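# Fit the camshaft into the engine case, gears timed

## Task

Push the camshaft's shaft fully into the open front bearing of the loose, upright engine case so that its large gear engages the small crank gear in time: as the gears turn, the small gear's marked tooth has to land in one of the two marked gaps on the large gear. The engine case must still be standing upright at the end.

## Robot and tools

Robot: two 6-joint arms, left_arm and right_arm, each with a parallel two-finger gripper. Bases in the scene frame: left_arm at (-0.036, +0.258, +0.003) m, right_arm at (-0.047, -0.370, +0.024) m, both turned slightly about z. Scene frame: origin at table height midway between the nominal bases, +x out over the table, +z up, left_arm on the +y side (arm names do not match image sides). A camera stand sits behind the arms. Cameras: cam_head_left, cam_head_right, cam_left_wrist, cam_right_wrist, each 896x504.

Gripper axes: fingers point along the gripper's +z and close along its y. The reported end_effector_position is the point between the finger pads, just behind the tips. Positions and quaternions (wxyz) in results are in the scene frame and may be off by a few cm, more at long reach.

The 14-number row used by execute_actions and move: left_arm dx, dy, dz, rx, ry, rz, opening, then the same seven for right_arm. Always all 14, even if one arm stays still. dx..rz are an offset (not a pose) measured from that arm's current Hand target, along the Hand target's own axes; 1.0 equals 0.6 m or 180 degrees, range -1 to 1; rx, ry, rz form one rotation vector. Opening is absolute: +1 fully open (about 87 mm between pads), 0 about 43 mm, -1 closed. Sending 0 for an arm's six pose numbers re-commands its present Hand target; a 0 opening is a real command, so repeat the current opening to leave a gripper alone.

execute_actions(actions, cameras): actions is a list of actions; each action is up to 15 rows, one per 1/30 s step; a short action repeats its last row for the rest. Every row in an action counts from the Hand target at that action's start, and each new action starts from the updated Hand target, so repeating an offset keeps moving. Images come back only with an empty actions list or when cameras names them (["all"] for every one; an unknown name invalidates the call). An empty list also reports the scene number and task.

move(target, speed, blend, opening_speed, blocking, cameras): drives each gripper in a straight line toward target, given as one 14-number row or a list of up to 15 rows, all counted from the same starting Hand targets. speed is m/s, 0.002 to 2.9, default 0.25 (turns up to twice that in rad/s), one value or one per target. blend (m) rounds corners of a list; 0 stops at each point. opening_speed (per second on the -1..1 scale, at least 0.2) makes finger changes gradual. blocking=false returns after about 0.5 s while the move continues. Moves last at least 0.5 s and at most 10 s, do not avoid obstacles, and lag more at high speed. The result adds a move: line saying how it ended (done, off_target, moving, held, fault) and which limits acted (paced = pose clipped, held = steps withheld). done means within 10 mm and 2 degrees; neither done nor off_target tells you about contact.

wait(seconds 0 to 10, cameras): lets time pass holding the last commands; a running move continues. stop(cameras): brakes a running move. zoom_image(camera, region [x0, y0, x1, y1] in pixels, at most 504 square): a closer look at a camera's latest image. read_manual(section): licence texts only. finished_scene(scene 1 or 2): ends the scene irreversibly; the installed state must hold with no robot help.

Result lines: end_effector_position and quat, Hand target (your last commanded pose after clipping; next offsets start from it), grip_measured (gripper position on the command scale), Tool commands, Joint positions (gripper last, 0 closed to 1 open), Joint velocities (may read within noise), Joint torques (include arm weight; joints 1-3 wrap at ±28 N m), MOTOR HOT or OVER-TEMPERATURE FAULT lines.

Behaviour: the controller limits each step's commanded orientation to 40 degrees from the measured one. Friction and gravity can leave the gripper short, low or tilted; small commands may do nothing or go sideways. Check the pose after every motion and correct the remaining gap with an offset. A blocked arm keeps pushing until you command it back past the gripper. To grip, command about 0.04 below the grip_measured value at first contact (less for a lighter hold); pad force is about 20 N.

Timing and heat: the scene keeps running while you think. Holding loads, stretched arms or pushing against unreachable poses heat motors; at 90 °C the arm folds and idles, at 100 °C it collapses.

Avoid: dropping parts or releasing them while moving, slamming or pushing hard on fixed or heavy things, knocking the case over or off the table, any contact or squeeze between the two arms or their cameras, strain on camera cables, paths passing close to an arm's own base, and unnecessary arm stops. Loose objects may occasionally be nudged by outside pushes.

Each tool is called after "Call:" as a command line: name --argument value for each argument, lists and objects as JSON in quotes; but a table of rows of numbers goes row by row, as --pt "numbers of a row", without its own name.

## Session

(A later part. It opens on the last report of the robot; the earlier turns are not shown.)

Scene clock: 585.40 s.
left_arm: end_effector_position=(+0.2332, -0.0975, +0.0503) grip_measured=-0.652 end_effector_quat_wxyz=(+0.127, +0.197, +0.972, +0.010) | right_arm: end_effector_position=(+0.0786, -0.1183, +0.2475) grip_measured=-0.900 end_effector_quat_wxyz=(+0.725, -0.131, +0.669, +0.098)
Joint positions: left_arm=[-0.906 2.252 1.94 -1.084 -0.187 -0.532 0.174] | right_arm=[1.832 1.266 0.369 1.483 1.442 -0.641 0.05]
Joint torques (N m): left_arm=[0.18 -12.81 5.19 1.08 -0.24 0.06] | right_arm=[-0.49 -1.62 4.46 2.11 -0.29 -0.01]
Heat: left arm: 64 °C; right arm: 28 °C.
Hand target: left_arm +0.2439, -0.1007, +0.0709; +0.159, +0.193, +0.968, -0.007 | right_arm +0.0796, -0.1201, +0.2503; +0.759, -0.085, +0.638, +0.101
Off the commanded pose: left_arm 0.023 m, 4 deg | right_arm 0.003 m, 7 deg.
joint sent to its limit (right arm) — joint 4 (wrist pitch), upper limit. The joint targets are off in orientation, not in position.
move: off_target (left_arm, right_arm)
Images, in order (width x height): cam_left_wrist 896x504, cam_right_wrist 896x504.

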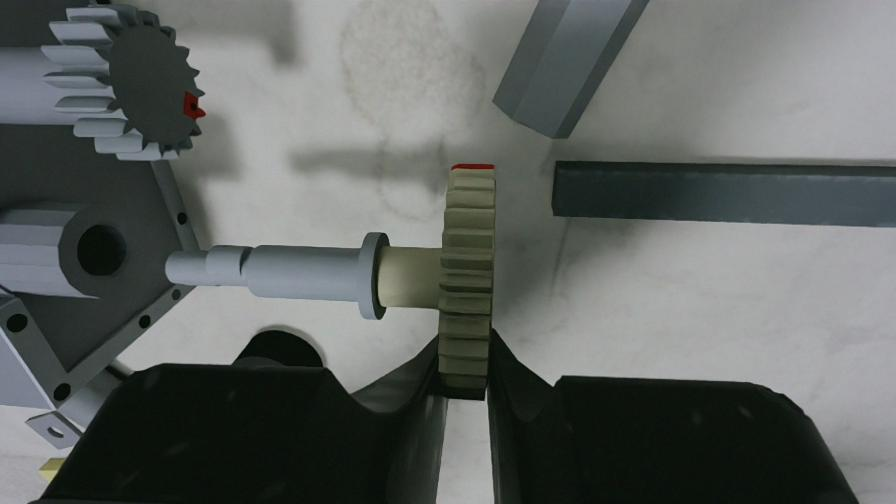

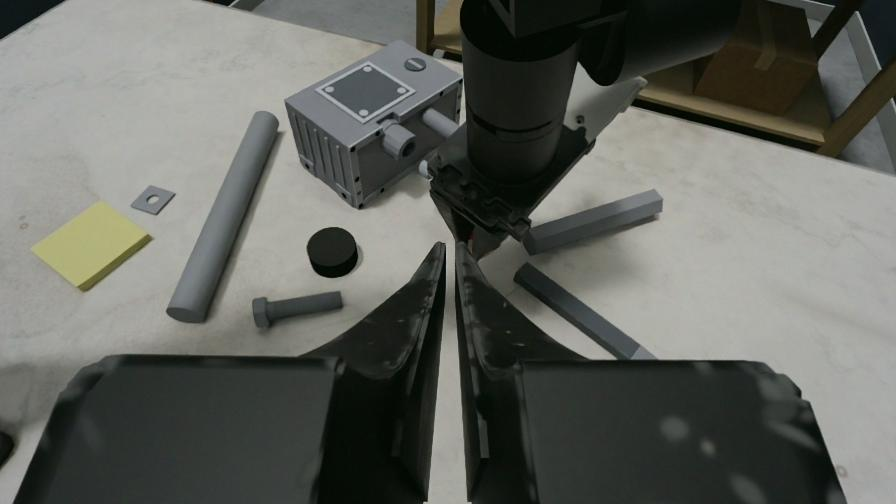

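Call:
move --target '[-0.006,0.0133,0.0088,0,0,0,-0.97,0,0,0,0,0,0,-0.9]' --speed 0.05 --cameras '["cam_left_wrist","cam_right_wrist"]'

Call:
zoom_image --camera "cam_right_wrist" --region '[370, 100, 480, 190]'

Call:
zoom_image --camera "cam_left_wrist" --region '[40, 200, 280, 360]'

Scene clock: 594.97 s.
left_arm: end_effector_position=(+0.2424, -0.0907, +0.0468) grip_measured=-0.652 end_effector_quat_wxyz=(+0.128, +0.196, +0.972, +0.011) | right_arm: end_effector_position=(+0.0786, -0.1183, +0.2475) grip_measured=-0.900 end_effector_quat_wxyz=(+0.725, -0.131, +0.669, +0.098)
Joint positions: left_arm=[-0.882 2.251 1.924 -1.065 -0.187 -0.511 0.174] | right_arm=[1.832 1.266 0.369 1.483 1.442 -0.641 0.05]
Joint torques (N m): left_arm=[-0.06 -12.81 5.19 1.07 -0.18 0.04] | right_arm=[-0.51 -1.57 4.41 2.13 -0.28 -0.03]
Heat: left arm: 65 °C; right arm: 28 °C.
Hand target: left_arm +0.2517, -0.0951, +0.0674; +0.159, +0.193, +0.968, -0.007 | right_arm +0.0796, -0.1201, +0.2503; +0.759, -0.085, +0.638, +0.101
Off the commanded pose: left_arm 0.023 m, 4 deg | right_arm 0.003 m, 7 deg.
joint sent to its limit (right arm) — joint 4 (wrist pitch), upper limit. The joint targets are off in orientation, not in position.
move: off_target (left_arm, right_arm)
Images, in order (width x height): cam_left_wrist 896x504, cam_right_wrist 896x504.

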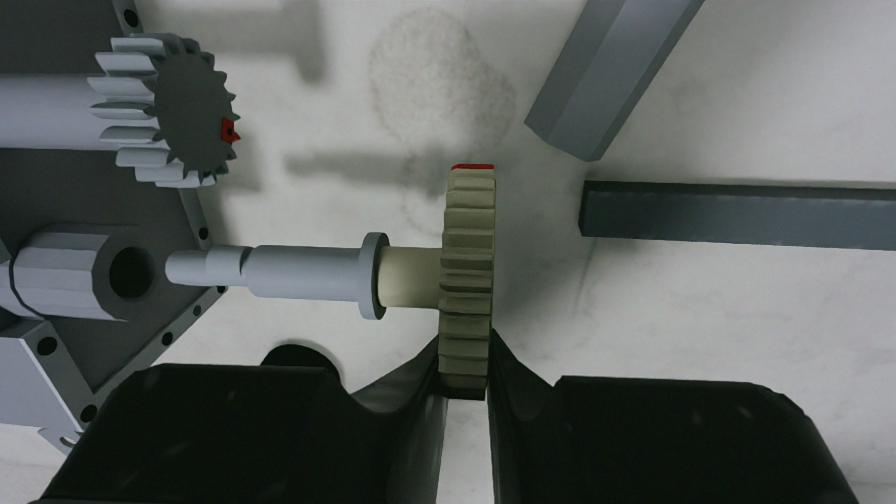

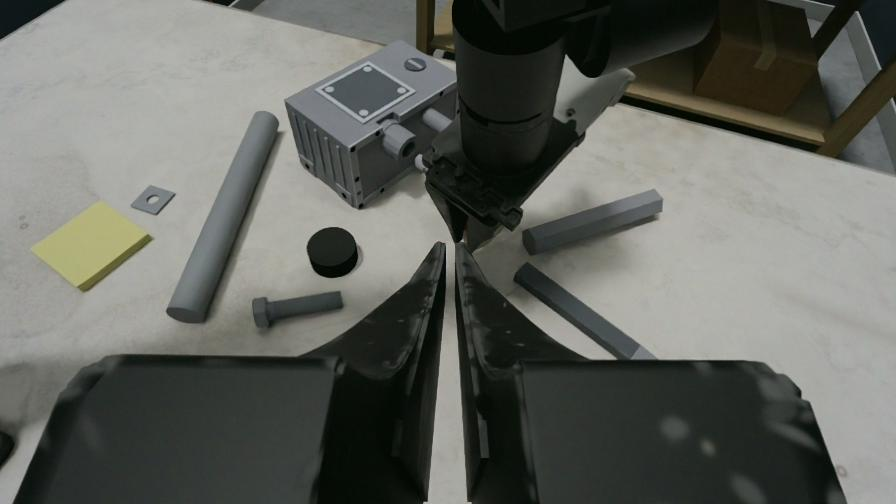

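Scaled by 4.582 from the camera's 896x504 image, which has a finer 1280x720 frame.

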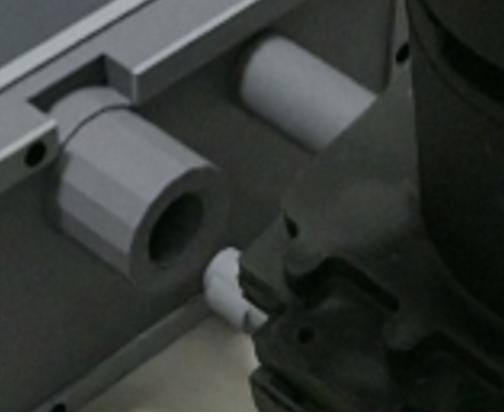

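Scaled by 2.100 from the camera's 896x504 image, which has a finer 1280x720 frame.

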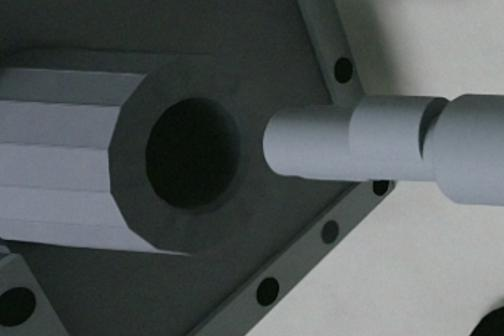

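Call:
move --target '[-0.0023,0.014,-0.0071,0,0,0,-0.97,0,0,0,0,0,0,-0.9]' --speed 0.05 --cameras '["cam_left_wrist","cam_right_wrist"]'

Call:
zoom_image --camera "cam_right_wrist" --region '[370, 100, 480, 190]'

Call:
zoom_image --camera "cam_left_wrist" --region '[40, 200, 280, 360]'

Scene clock: 603.90 s.
left_arm: end_effector_position=(+0.2465, -0.0843, +0.0522) grip_measured=-0.652 end_effector_quat_wxyz=(+0.131, +0.196, +0.972, +0.011) | right_arm: end_effector_position=(+0.0786, -0.1183, +0.2475) grip_measured=-0.900 end_effector_quat_wxyz=(+0.725, -0.131, +0.669, +0.098)
Joint positions: left_arm=[-0.867 2.23 1.91 -1.063 -0.187 -0.495 0.174] | right_arm=[1.832 1.266 0.369 1.483 1.442 -0.641 0.05]
Joint torques (N m): left_arm=[0.1 -12.66 5.19 1.05 -0.13 0.09] | right_arm=[-0.43 -1.5 4.42 2.12 -0.26 -0.02]
Heat: left arm: 66 °C; right arm: 27 °C.
Hand target: left_arm +0.2547, -0.0876, +0.0723; +0.159, +0.193, +0.968, -0.007 | right_arm +0.0796, -0.1201, +0.2503; +0.759, -0.085, +0.638, +0.101
Off the commanded pose: left_arm 0.022 m, 4 deg | right_arm 0.003 m, 7 deg.
joint sent to its limit (right arm) — joint 4 (wrist pitch), upper limit. The joint targets are off in orientation, not in position.
move: off_target (left_arm, right_arm)
Images, in order (width x height): cam_left_wrist 896x504, cam_right_wrist 896x504.

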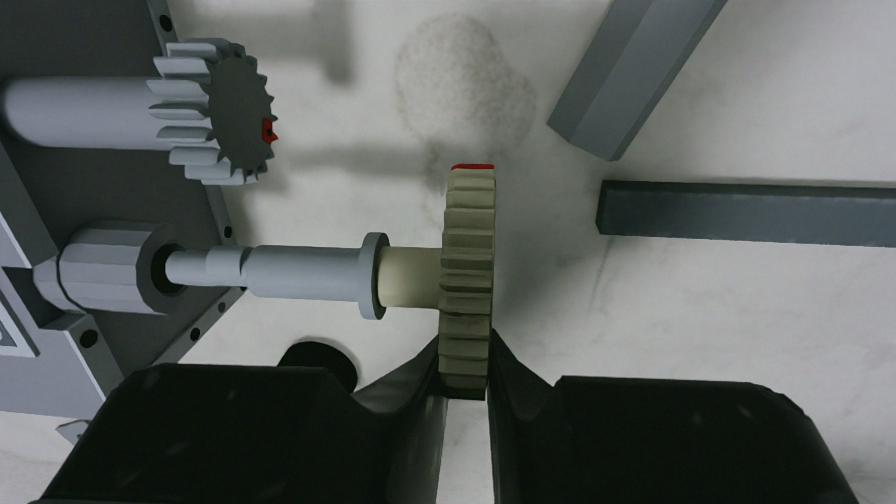

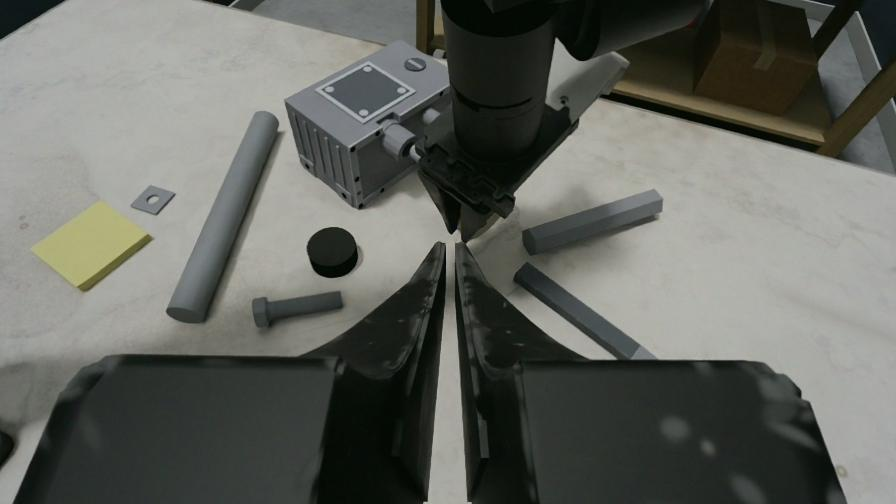

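Scaled by 4.582 from the camera's 896x504 image, which has a finer 1280x720 frame.

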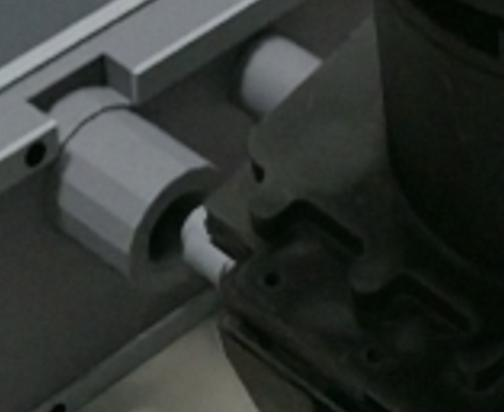

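Scaled by 2.100 from the camera's 896x504 image, which has a finer 1280x720 frame.

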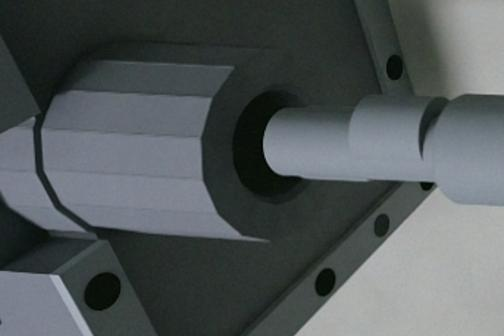

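Call:
move --target '[-0.0004,0.027,-0.0017,0,0,0,-0.97,0,0,0,0,0,0,-0.9]' --speed 0.05 --cameras '["cam_left_wrist","cam_right_wrist"]'

Call:
zoom_image --camera "cam_left_wrist" --region '[100, 200, 340, 360]'

Call:
zoom_image --camera "cam_right_wrist" --region '[370, 100, 480, 190]'

Scene clock: 610.10 s.
left_arm: end_effector_position=(+0.2519, -0.0676, +0.0532) grip_measured=-0.652 end_effector_quat_wxyz=(+0.128, +0.195, +0.972, +0.014) | right_arm: end_effector_position=(+0.0786, -0.1183, +0.2475) grip_measured=-0.900 end_effector_quat_wxyz=(+0.725, -0.131, +0.669, +0.098)
Joint positions: left_arm=[-0.834 2.195 1.857 -1.048 -0.182 -0.465 0.174] | right_arm=[1.832 1.266 0.369 1.483 1.442 -0.641 0.05]
Joint torques (N m): left_arm=[-0.01 -12.62 5.3 1.09 -0.1 0.04] | right_arm=[-0.47 -1.58 4.4 2.11 -0.27 -0.03]
Heat: left arm: 65 °C; right arm: 27 °C.
Hand target: left_arm +0.2607, -0.0725, +0.0741; +0.159, +0.193, +0.968, -0.007 | right_arm +0.0796, -0.1202, +0.2503; +0.759, -0.084, +0.638, +0.101
Off the commanded pose: left_arm 0.023 m, 4 deg | right_arm 0.003 m, 7 deg.
joint sent to its limit (right arm) — joint 4 (wrist pitch), upper limit. The joint targets are off in orientation, not in position.
move: off_target (left_arm, right_arm)
Images, in order (width x height): cam_left_wrist 896x504, cam_right_wrist 896x504.

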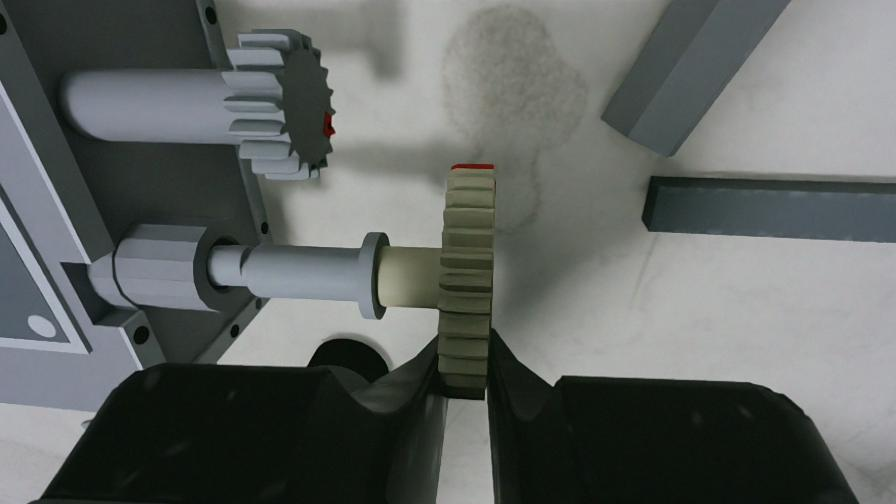

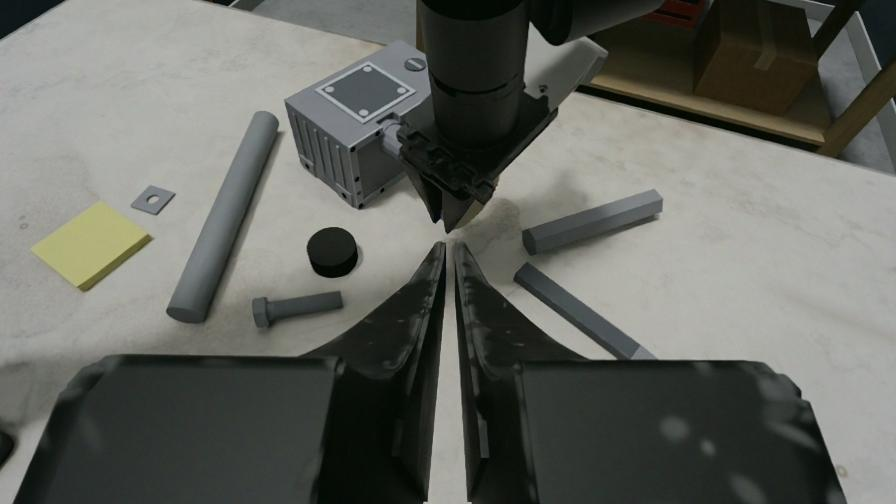

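Scaled by 2.100 from the camera's 896x504 image, which has a finer 1280x720 frame.

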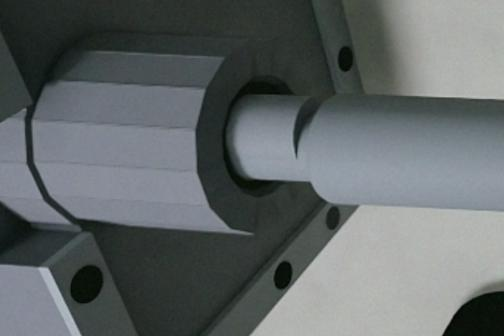

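Scaled by 4.582 from the camera's 896x504 image, which has a finer 1280x720 frame.

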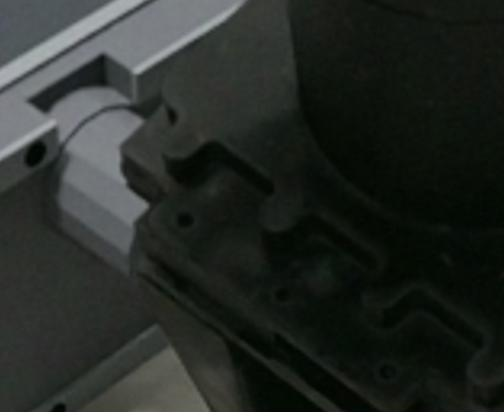

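Call:
move --target '[-0.0004,0.02,-0.001,0,0,0,-0.97,0,0,0,0,0,0,-0.9]' --speed 0.05 --cameras '["cam_left_wrist","cam_right_wrist"]'

Call:
zoom_image --camera "cam_left_wrist" --region '[140, 200, 380, 360]'

Scene clock: 615.03 s.
left_arm: end_effector_position=(+0.2561, -0.0571, +0.0538) grip_measured=-0.652 end_effector_quat_wxyz=(+0.127, +0.195, +0.972, +0.013) | right_arm: end_effector_position=(+0.0786, -0.1183, +0.2475) grip_measured=-0.900 end_effector_quat_wxyz=(+0.725, -0.131, +0.669, +0.098)
Joint positions: left_arm=[-0.81 2.171 1.821 -1.032 -0.175 -0.442 0.174] | right_arm=[1.832 1.266 0.369 1.483 1.442 -0.641 0.05]
Joint torques (N m): left_arm=[0.03 -12.59 5.38 1.08 -0.11 0.07] | right_arm=[-0.55 -1.52 4.38 2.13 -0.27 0]
Heat: left arm: 65 °C; right arm: 27 °C.
Hand target: left_arm +0.2652, -0.0616, +0.0754; +0.159, +0.193, +0.968, -0.007 | right_arm +0.0796, -0.1201, +0.2503; +0.759, -0.085, +0.638, +0.101
Off the commanded pose: left_arm 0.024 m, 4 deg | right_arm 0.004 m, 7 deg.
joint sent to its limit (right arm) — joint 4 (wrist pitch), upper limit. The joint targets are off in orientation, not in position.
move: off_target (left_arm, right_arm)
Images, in order (width x height): cam_left_wrist 896x504, cam_right_wrist 896x504.

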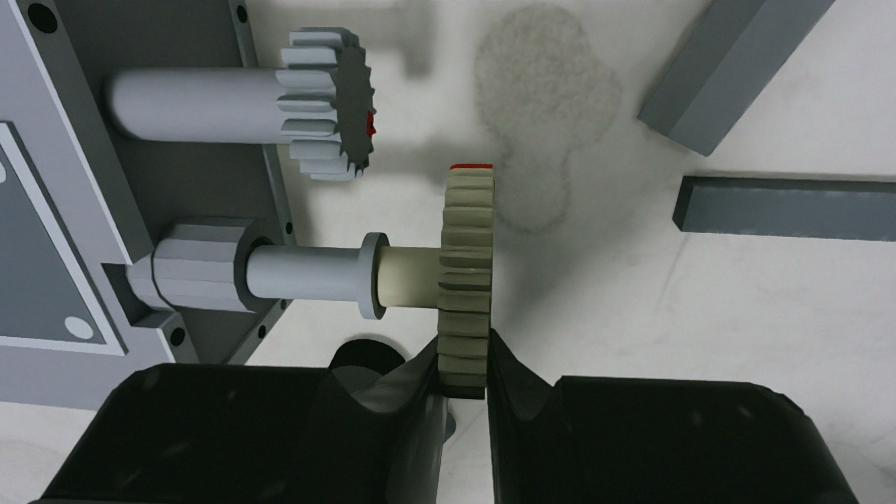

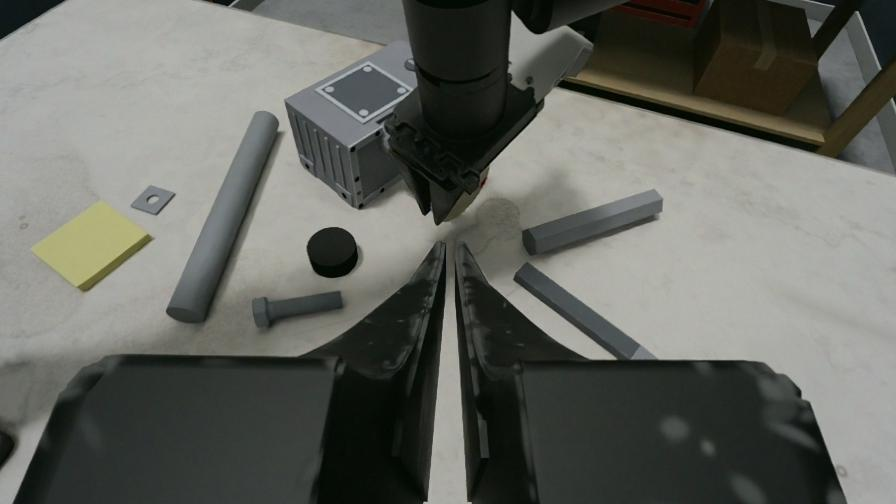

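Scaled by 2.100 from the camera's 896x504 image, which has a finer 1280x720 frame.

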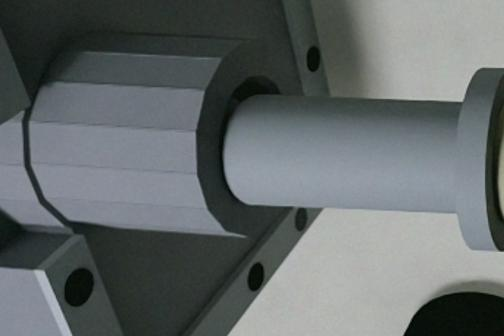

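Call:
move --target '[-0.0025,0.012,0.003,0,0,0,-0.97,0,0,0,0,0,0,-0.9]' --speed 0.04 --cameras '["cam_left_wrist"]'

Call:
zoom_image --camera "cam_left_wrist" --region '[140, 200, 380, 360]'

Scene clock: 623.97 s.
left_arm: end_effector_position=(+0.2577, -0.0543, +0.0540) grip_measured=-0.652 end_effector_quat_wxyz=(+0.126, +0.197, +0.972, +0.008) | right_arm: end_effector_position=(+0.0786, -0.1184, +0.2475) grip_measured=-0.900 end_effector_quat_wxyz=(+0.725, -0.130, +0.669, +0.098)
Joint positions: left_arm=[-0.799 2.163 1.808 -1.023 -0.163 -0.427 0.174] | right_arm=[1.832 1.265 0.369 1.483 1.442 -0.641 0.05]
Joint torques (N m): left_arm=[0.55 -12.38 5.26 1.1 -0.17 0.09] | right_arm=[-0.46 -1.55 4.41 2.13 -0.27 -0.01]
Heat: left arm: 64 °C; right arm: 27 °C.
Hand target: left_arm +0.2698, -0.0555, +0.0744; +0.159, +0.193, +0.968, -0.007 | right_arm +0.0796, -0.1202, +0.2503; +0.759, -0.084, +0.638, +0.101
Off the commanded pose: left_arm 0.024 m, 4 deg | right_arm 0.003 m, 7 deg.
joint sent to its limit (right arm) — joint 4 (wrist pitch), upper limit. The joint targets are off in orientation, not in position.
move: off_target (left_arm, right_arm)
Images, in order (width x height): cam_left_wrist 896x504.

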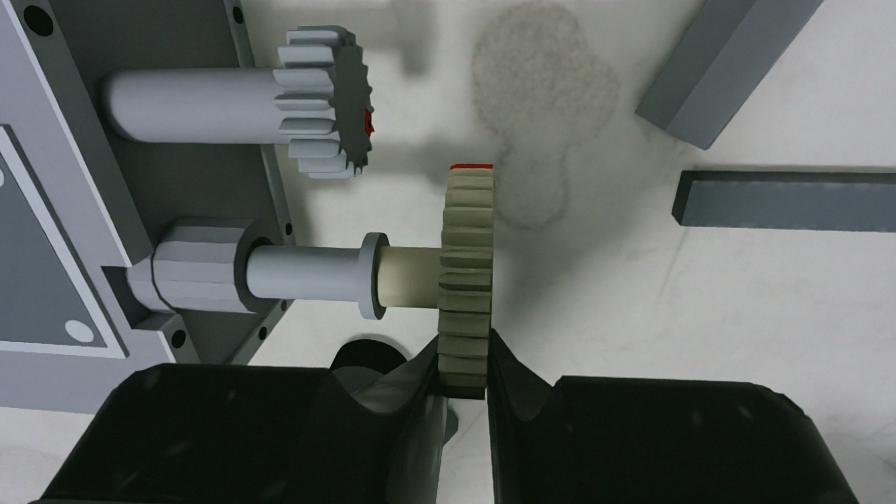

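Scaled by 2.100 from the camera's 896x504 image, which has a finer 1280x720 frame.

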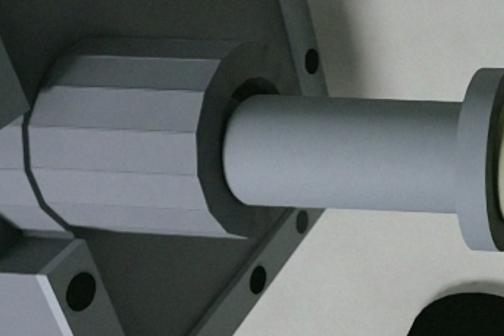

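Call:
move --pt "-0.002 -0.012 0.003 0 0 0 -0.97 0 0 0 0 0 0 -0.9" --pt "-0.002 0.008 0.003 0 0 0 -0.97 0 0 0 0 0 0 -0.9" --speed 0.04 --cameras '["cam_left_wrist"]'

Call:
zoom_image --camera "cam_left_wrist" --region '[140, 200, 380, 360]'

Scene clock: 633.37 s.
left_arm: end_effector_position=(+0.2600, -0.0511, +0.0530) grip_measured=-0.653 end_effector_quat_wxyz=(+0.123, +0.197, +0.973, +0.005) | right_arm: end_effector_position=(+0.0786, -0.1184, +0.2475) grip_measured=-0.900 end_effector_quat_wxyz=(+0.725, -0.130, +0.669, +0.098)
Joint positions: left_arm=[-0.787 2.16 1.8 -1.016 -0.153 -0.416 0.174] | right_arm=[1.832 1.265 0.369 1.483 1.442 -0.641 0.05]
Joint torques (N m): left_arm=[0.53 -12.34 5.33 1.12 -0.24 0.1] | right_arm=[-0.42 -1.62 4.48 2.15 -0.29 -0.05]
Heat: left arm: 64 °C; right arm: 27 °C.
Hand target: left_arm +0.2732, -0.0517, +0.0733; +0.159, +0.193, +0.968, -0.007 | right_arm +0.0796, -0.1202, +0.2503; +0.759, -0.084, +0.638, +0.101
Off the commanded pose: left_arm 0.024 m, 4 deg | right_arm 0.003 m, 7 deg.
joint sent to its limit (right arm) — joint 4 (wrist pitch), upper limit. The joint targets are off in orientation, not in position.
move: off_target (left_arm, right_arm)
Images, in order (width x height): cam_left_wrist 896x504.

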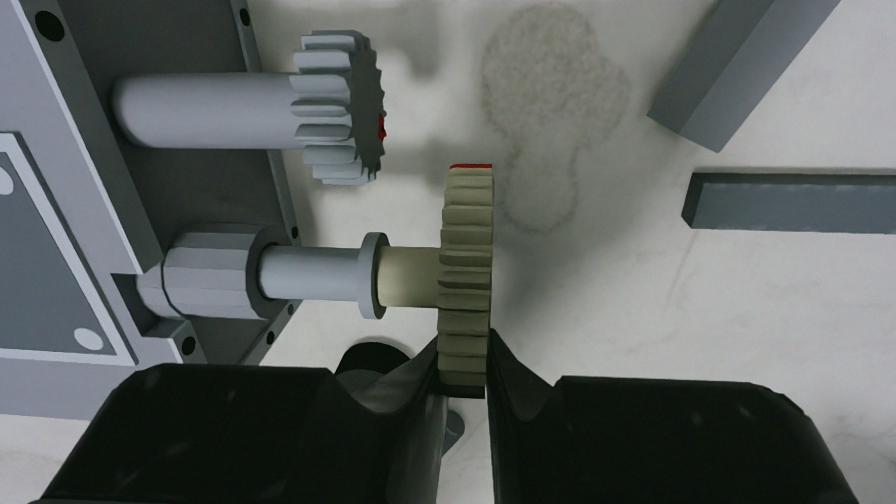

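Scaled by 2.100 from the camera's 896x504 image, which has a finer 1280x720 frame.

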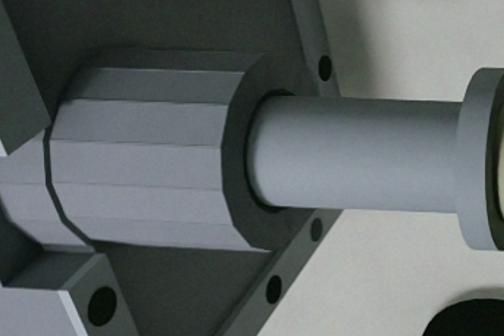

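Call:
move --target '[0,0.014,0,0,0,0,-0.97,0,0,0,0,0,0,-0.9]' --speed 0.04 --cameras '["cam_left_wrist"]'

Call:
zoom_image --camera "cam_left_wrist" --region '[180, 0, 500, 360]'

Scene clock: 638.47 s.
left_arm: end_effector_position=(+0.2598, -0.0498, +0.0539) grip_measured=-0.653 end_effector_quat_wxyz=(+0.122, +0.200, +0.972, -0.005) | right_arm: end_effector_position=(+0.0786, -0.1183, +0.2475) grip_measured=-0.900 end_effector_quat_wxyz=(+0.725, -0.131, +0.669, +0.098)
Joint positions: left_arm=[-0.778 2.144 1.779 -1 -0.132 -0.402 0.174] | right_arm=[1.832 1.266 0.369 1.483 1.442 -0.641 0.05]
Joint torques (N m): left_arm=[1.17 -12.22 5.22 1.07 -0.41 0.11] | right_arm=[-0.46 -1.58 4.33 2.11 -0.28 -0.03]
Heat: left arm: 63 °C; right arm: 27 °C.
Hand target: left_arm +0.2764, -0.0439, +0.0737; +0.159, +0.193, +0.968, -0.007 | right_arm +0.0796, -0.1201, +0.2503; +0.759, -0.085, +0.638, +0.101
Off the commanded pose: left_arm 0.026 m, 4 deg | right_arm 0.004 m, 7 deg.
joint sent to its limit (right arm) — joint 4 (wrist pitch), upper limit. The joint targets are off in orientation, not in position.
move: off_target (left_arm, right_arm)
Images, in order (width x height): cam_left_wrist 896x504.

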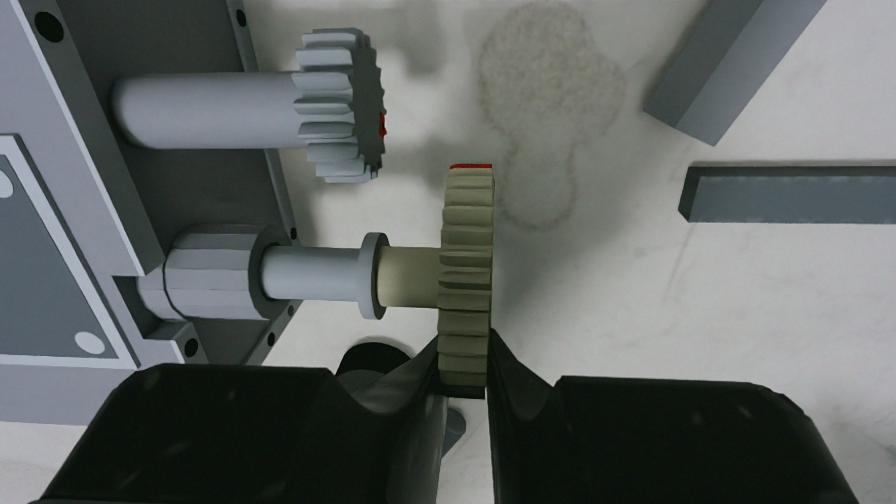

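Scaled by 1.400 from the camera's 896x504 image, which has a finer 1280x720 frame.

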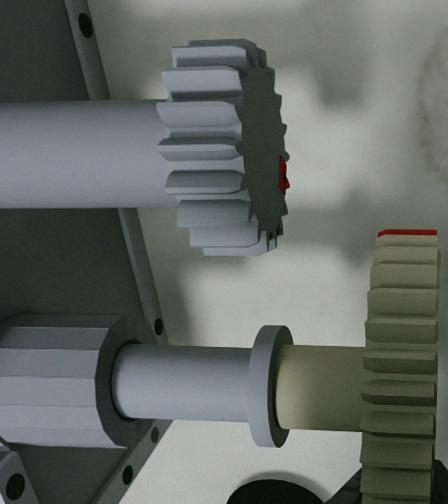

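Call:
move --target '[0.003,0.016,0,0,0,0,-0.97,0,0,0,0,0,0,-0.9]' --speed 0.04 --cameras '["cam_left_wrist"]'

Call:
zoom_image --camera "cam_left_wrist" --region '[180, 180, 420, 360]'

Scene clock: 653.33 s.
left_arm: end_effector_position=(+0.2638, -0.0394, +0.0541) grip_measured=-0.653 end_effector_quat_wxyz=(+0.123, +0.198, +0.973, -0.006) | right_arm: end_effector_position=(+0.0786, -0.1184, +0.2475) grip_measured=-0.900 end_effector_quat_wxyz=(+0.725, -0.130, +0.669, +0.098)
Joint positions: left_arm=[-0.754 2.121 1.743 -0.982 -0.128 -0.383 0.174] | right_arm=[1.832 1.265 0.369 1.483 1.442 -0.641 0.05]
Joint torques (N m): left_arm=[0.88 -12.03 5.22 1.05 -0.38 0.13] | right_arm=[-0.43 -1.51 4.41 2.11 -0.27 -0.03]
Heat: left arm: 65 °C; right arm: 26 °C.
Hand target: left_arm +0.2784, -0.0343, +0.0736; +0.159, +0.193, +0.968, -0.007 | right_arm +0.0796, -0.1202, +0.2503; +0.759, -0.084, +0.638, +0.101
Off the commanded pose: left_arm 0.025 m, 4 deg | right_arm 0.003 m, 7 deg.
joint sent to its limit (right arm) — joint 4 (wrist pitch), upper limit. The joint targets are off in orientation, not in position.
move: off_target (left_arm, right_arm)
Images, in order (width x height): cam_left_wrist 896x504.

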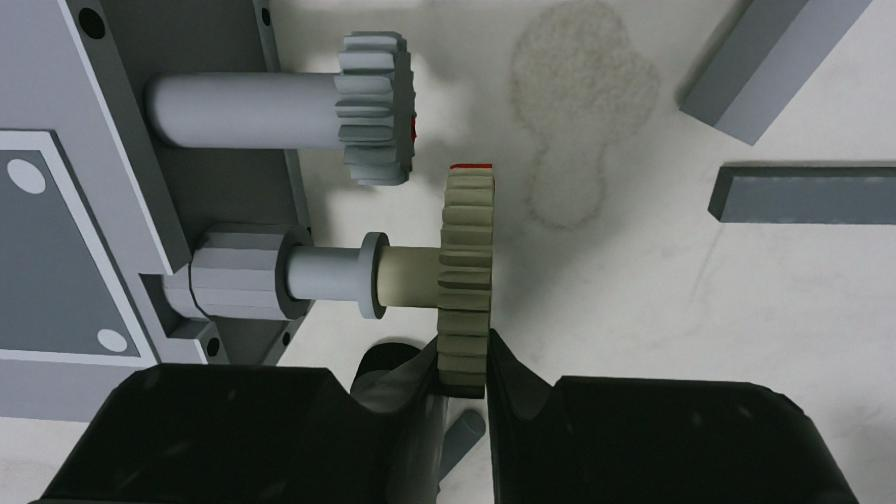

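Scaled by 2.100 from the camera's 896x504 image, which has a finer 1280x720 frame.

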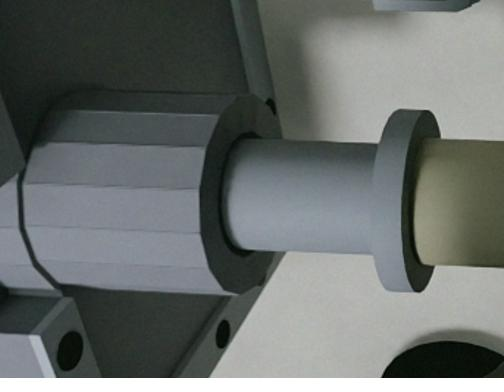

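Call:
move --target '[-0.004,-0.004,-0.0037,0,0.0445,0,-0.97,0,0,0,0,0,0,-0.9]' --speed 0.04 --cameras '["cam_left_wrist"]'

Call:
zoom_image --camera "cam_left_wrist" --region '[240, 0, 520, 320]'

Scene clock: 671.37 s.
left_arm: end_effector_position=(+0.2686, -0.0364, +0.0670) grip_measured=-0.652 end_effector_quat_wxyz=(+0.074, +0.193, +0.978, +0.008) | right_arm: end_effector_position=(+0.0786, -0.1184, +0.2475) grip_measured=-0.900 end_effector_quat_wxyz=(+0.725, -0.130, +0.669, +0.098)
Joint positions: left_arm=[-0.728 2.229 1.969 -1.195 -0.094 -0.376 0.174] | right_arm=[1.832 1.265 0.369 1.483 1.442 -0.641 0.05]
Joint torques (N m): left_arm=[0.25 -9.16 8.09 0.66 -0.15 0.08] | right_arm=[-0.44 -1.58 4.42 2.12 -0.26 -0.01]
Heat: left arm: 63 °C; right arm: 27 °C.
Hand target: left_arm +0.2789, -0.0373, +0.0763; +0.091, +0.193, +0.977, +0.006 | right_arm +0.0796, -0.1202, +0.2503; +0.759, -0.084, +0.638, +0.101
Off the commanded pose: left_arm 0.014 m, 2 deg | right_arm 0.003 m, 7 deg.
joint sent to its limit (right arm) — joint 4 (wrist pitch), upper limit. The joint targets are off in orientation, not in position.
move: off_target (left_arm, right_arm)
Images, in order (width x height): cam_left_wrist 896x504.

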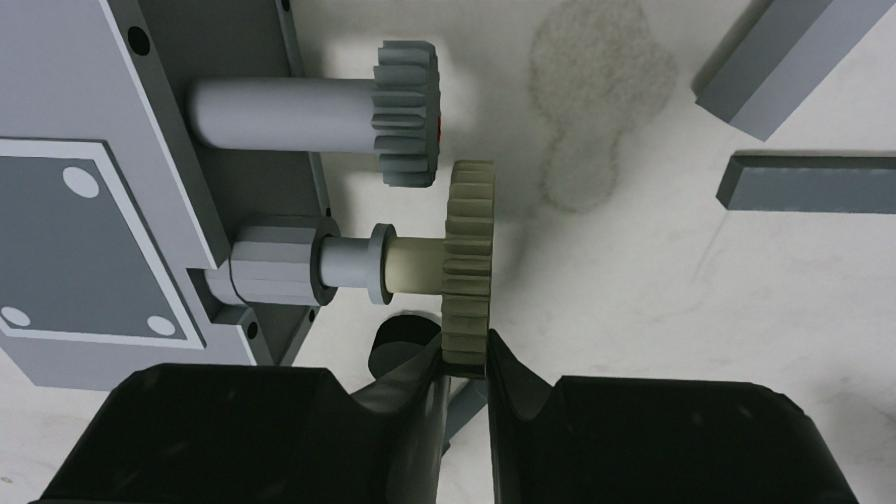

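Scaled by 1.575 from the camera's 896x504 image, which has a finer 1280x720 frame.

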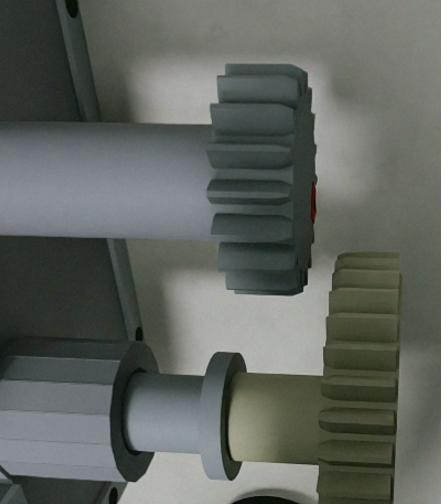

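Call:
move --target '[0,0,0,0,0,0,-0.45,0,0,0,0,0,0,-0.9]' --speed 0.04 --opening_speed 0.3 --cameras '["cam_left_wrist"]'

Scene clock: 681.93 s.
left_arm: end_effector_position=(+0.2716, -0.0386, +0.0709) grip_measured=-0.450 end_effector_quat_wxyz=(+0.080, +0.195, +0.978, +0.005) | right_arm: end_effector_position=(+0.0786, -0.1184, +0.2475) grip_measured=-0.900 end_effector_quat_wxyz=(+0.725, -0.130, +0.669, +0.098)
Joint positions: left_arm=[-0.728 2.229 1.985 -1.197 -0.095 -0.372 0.275] | right_arm=[1.832 1.265 0.369 1.483 1.442 -0.641 0.05]
Joint torques (N m): left_arm=[0.23 -9.05 6.95 0.69 -0.12 0.05] | right_arm=[-0.47 -1.55 4.52 2.11 -0.28 -0.03]
Heat: left arm: 62 °C; right arm: 27 °C.
Hand target: left_arm +0.2789, -0.0372, +0.0763; +0.091, +0.193, +0.977, +0.006 | right_arm +0.0796, -0.1202, +0.2503; +0.759, -0.084, +0.638, +0.101
Off the commanded pose: left_arm 0.009 m, 1 deg | right_arm 0.003 m, 7 deg.
joint sent to its limit (right arm) — joint 4 (wrist pitch), upper limit. The joint targets are off in orientation, not in position.
move: off_target (right_arm)
Images, in order (width x height): cam_left_wrist 896x504.

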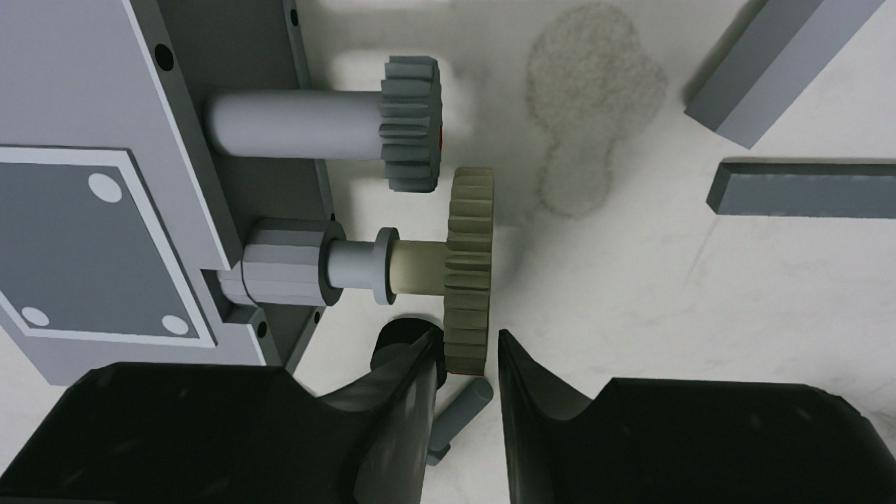

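Call:
move --pt "0 -0.004 -0.17 0 0 0 -0.45 0 0 0 0 0 0 -0.9" --pt "0 -0.2 -0.17 0 0 0 -0.45 0 0 0 0 0 0 -0.9" --speed '[0.1,0.2]' --cameras '["all"]'

Call:
zoom_image --camera "cam_right_wrist" --region '[340, 60, 560, 240]'

Scene clock: 690.07 s.
left_arm: end_effector_position=(+0.2122, -0.1464, +0.1708) grip_measured=-0.450 end_effector_quat_wxyz=(+0.147, +0.195, +0.968, -0.064) | right_arm: end_effector_position=(+0.0786, -0.1184, +0.2475) grip_measured=-0.900 end_effector_quat_wxyz=(+0.725, -0.130, +0.669, +0.098)
Joint positions: left_arm=[-0.974 2.422 2.726 -1.578 -0.125 -0.6 0.275] | right_arm=[1.832 1.265 0.369 1.483 1.442 -0.641 0.05]
Joint torques (N m): left_arm=[-0.31 -8.68 6.22 0.95 -0.15 -0.09] | right_arm=[-0.39 -1.59 4.44 2.12 -0.27 -0.01]
Heat: left arm: 60 °C; right arm: 27 °C.
Hand target: left_arm +0.2155, -0.1461, +0.1711; +0.091, +0.193, +0.977, +0.006 | right_arm +0.0796, -0.1202, +0.2503; +0.759, -0.084, +0.638, +0.101
Off the commanded pose: left_arm 0.003 m, 10 deg | right_arm 0.003 m, 7 deg.
joint sent to its limit (left arm) — joint 4 (wrist pitch), lower limit. The joint targets are off in orientation, not in position.
joint sent to its limit (right arm) — joint 4 (wrist pitch), upper limit. The joint targets are off in orientation, not in position.
move: off_target (left_arm, right_arm)

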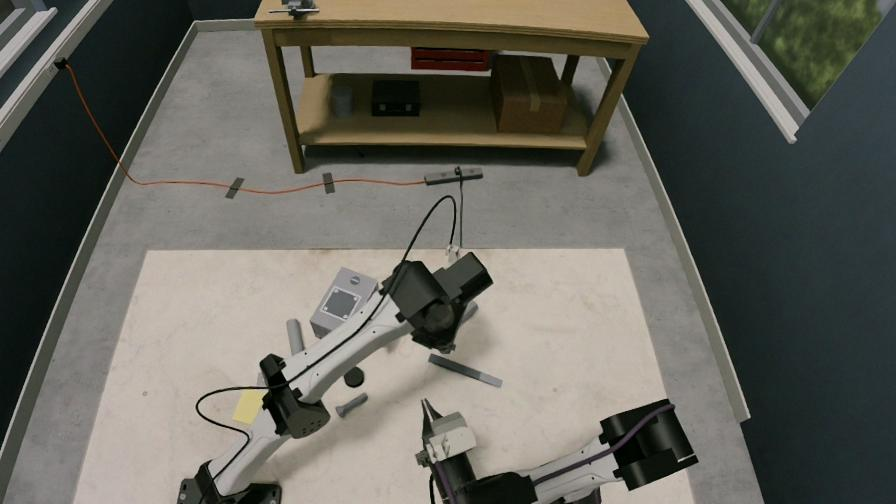

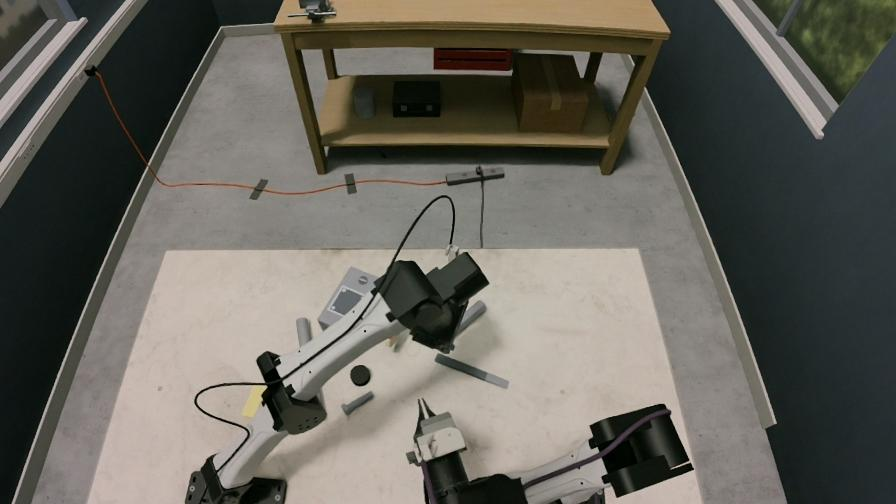

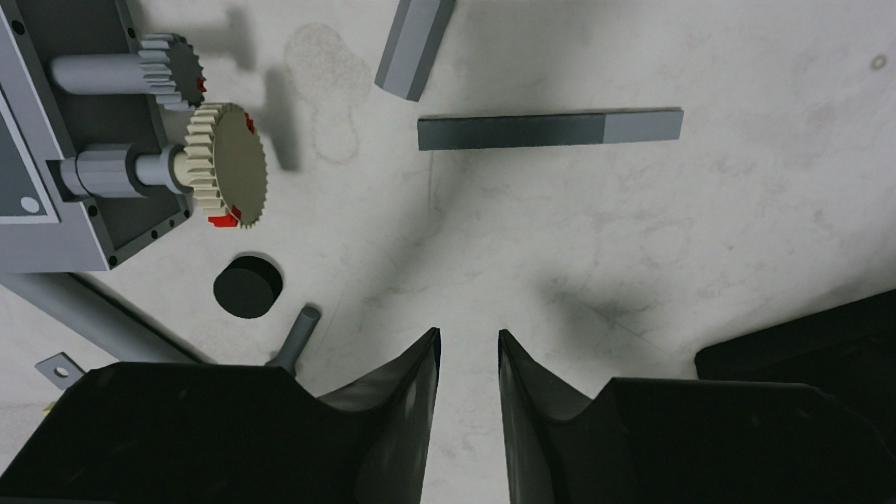

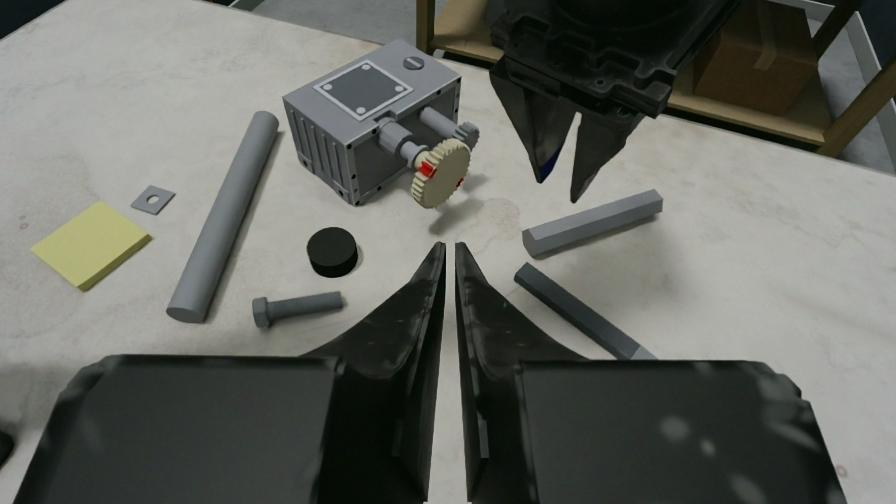

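Scaled by 2.291 from the camera's 896x504 image, which has a finer 1280x720 frame.

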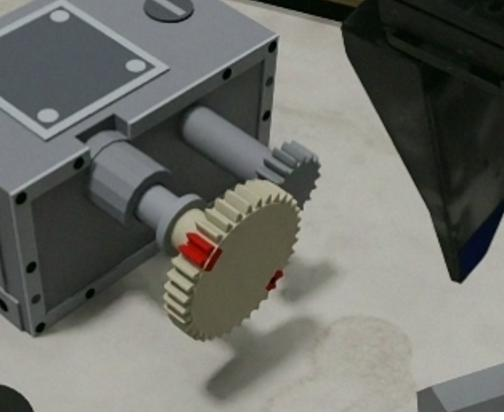

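Call:
zoom_image --camera "cam_right_wrist" --region '[400, 110, 490, 215]'

Call:
zoom_image --camera "cam_left_wrist" --region '[130, 20, 290, 240]'

Scaled by 4.800 from the camera's 896x504 image, which has a finer 1280x720 frame.

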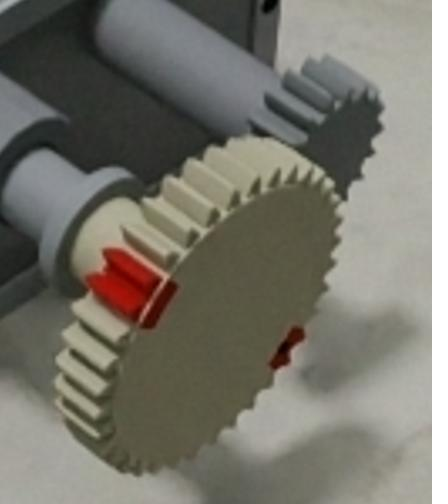

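Scaled by 2.291 from the camera's 896x504 image, which has a finer 1280x720 frame.

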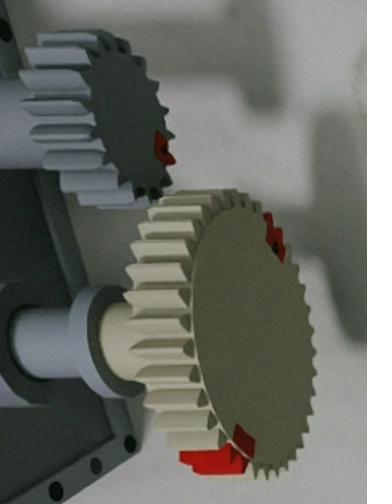

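Call:
zoom_image --camera "cam_left_wrist" --region '[135, 25, 215, 125]'

Call:
zoom_image --camera "cam_left_wrist" --region '[180, 90, 280, 170]'

Scaled by 5.040 from the camera's 896x504 image, which has a finer 1280x720 frame.

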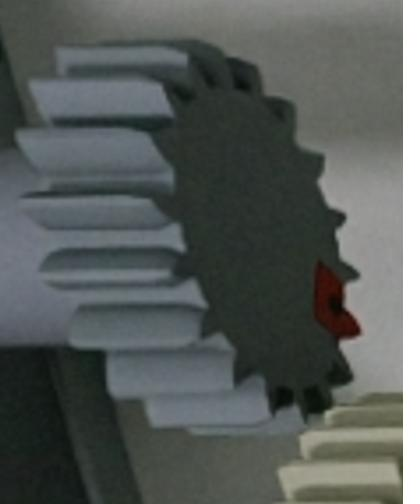

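Scaled by 5.040 from the camera's 896x504 image, which has a finer 1280x720 frame.

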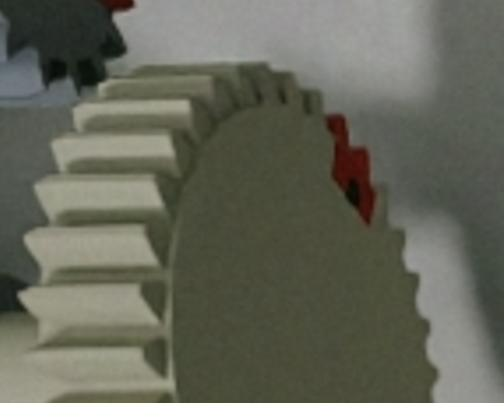

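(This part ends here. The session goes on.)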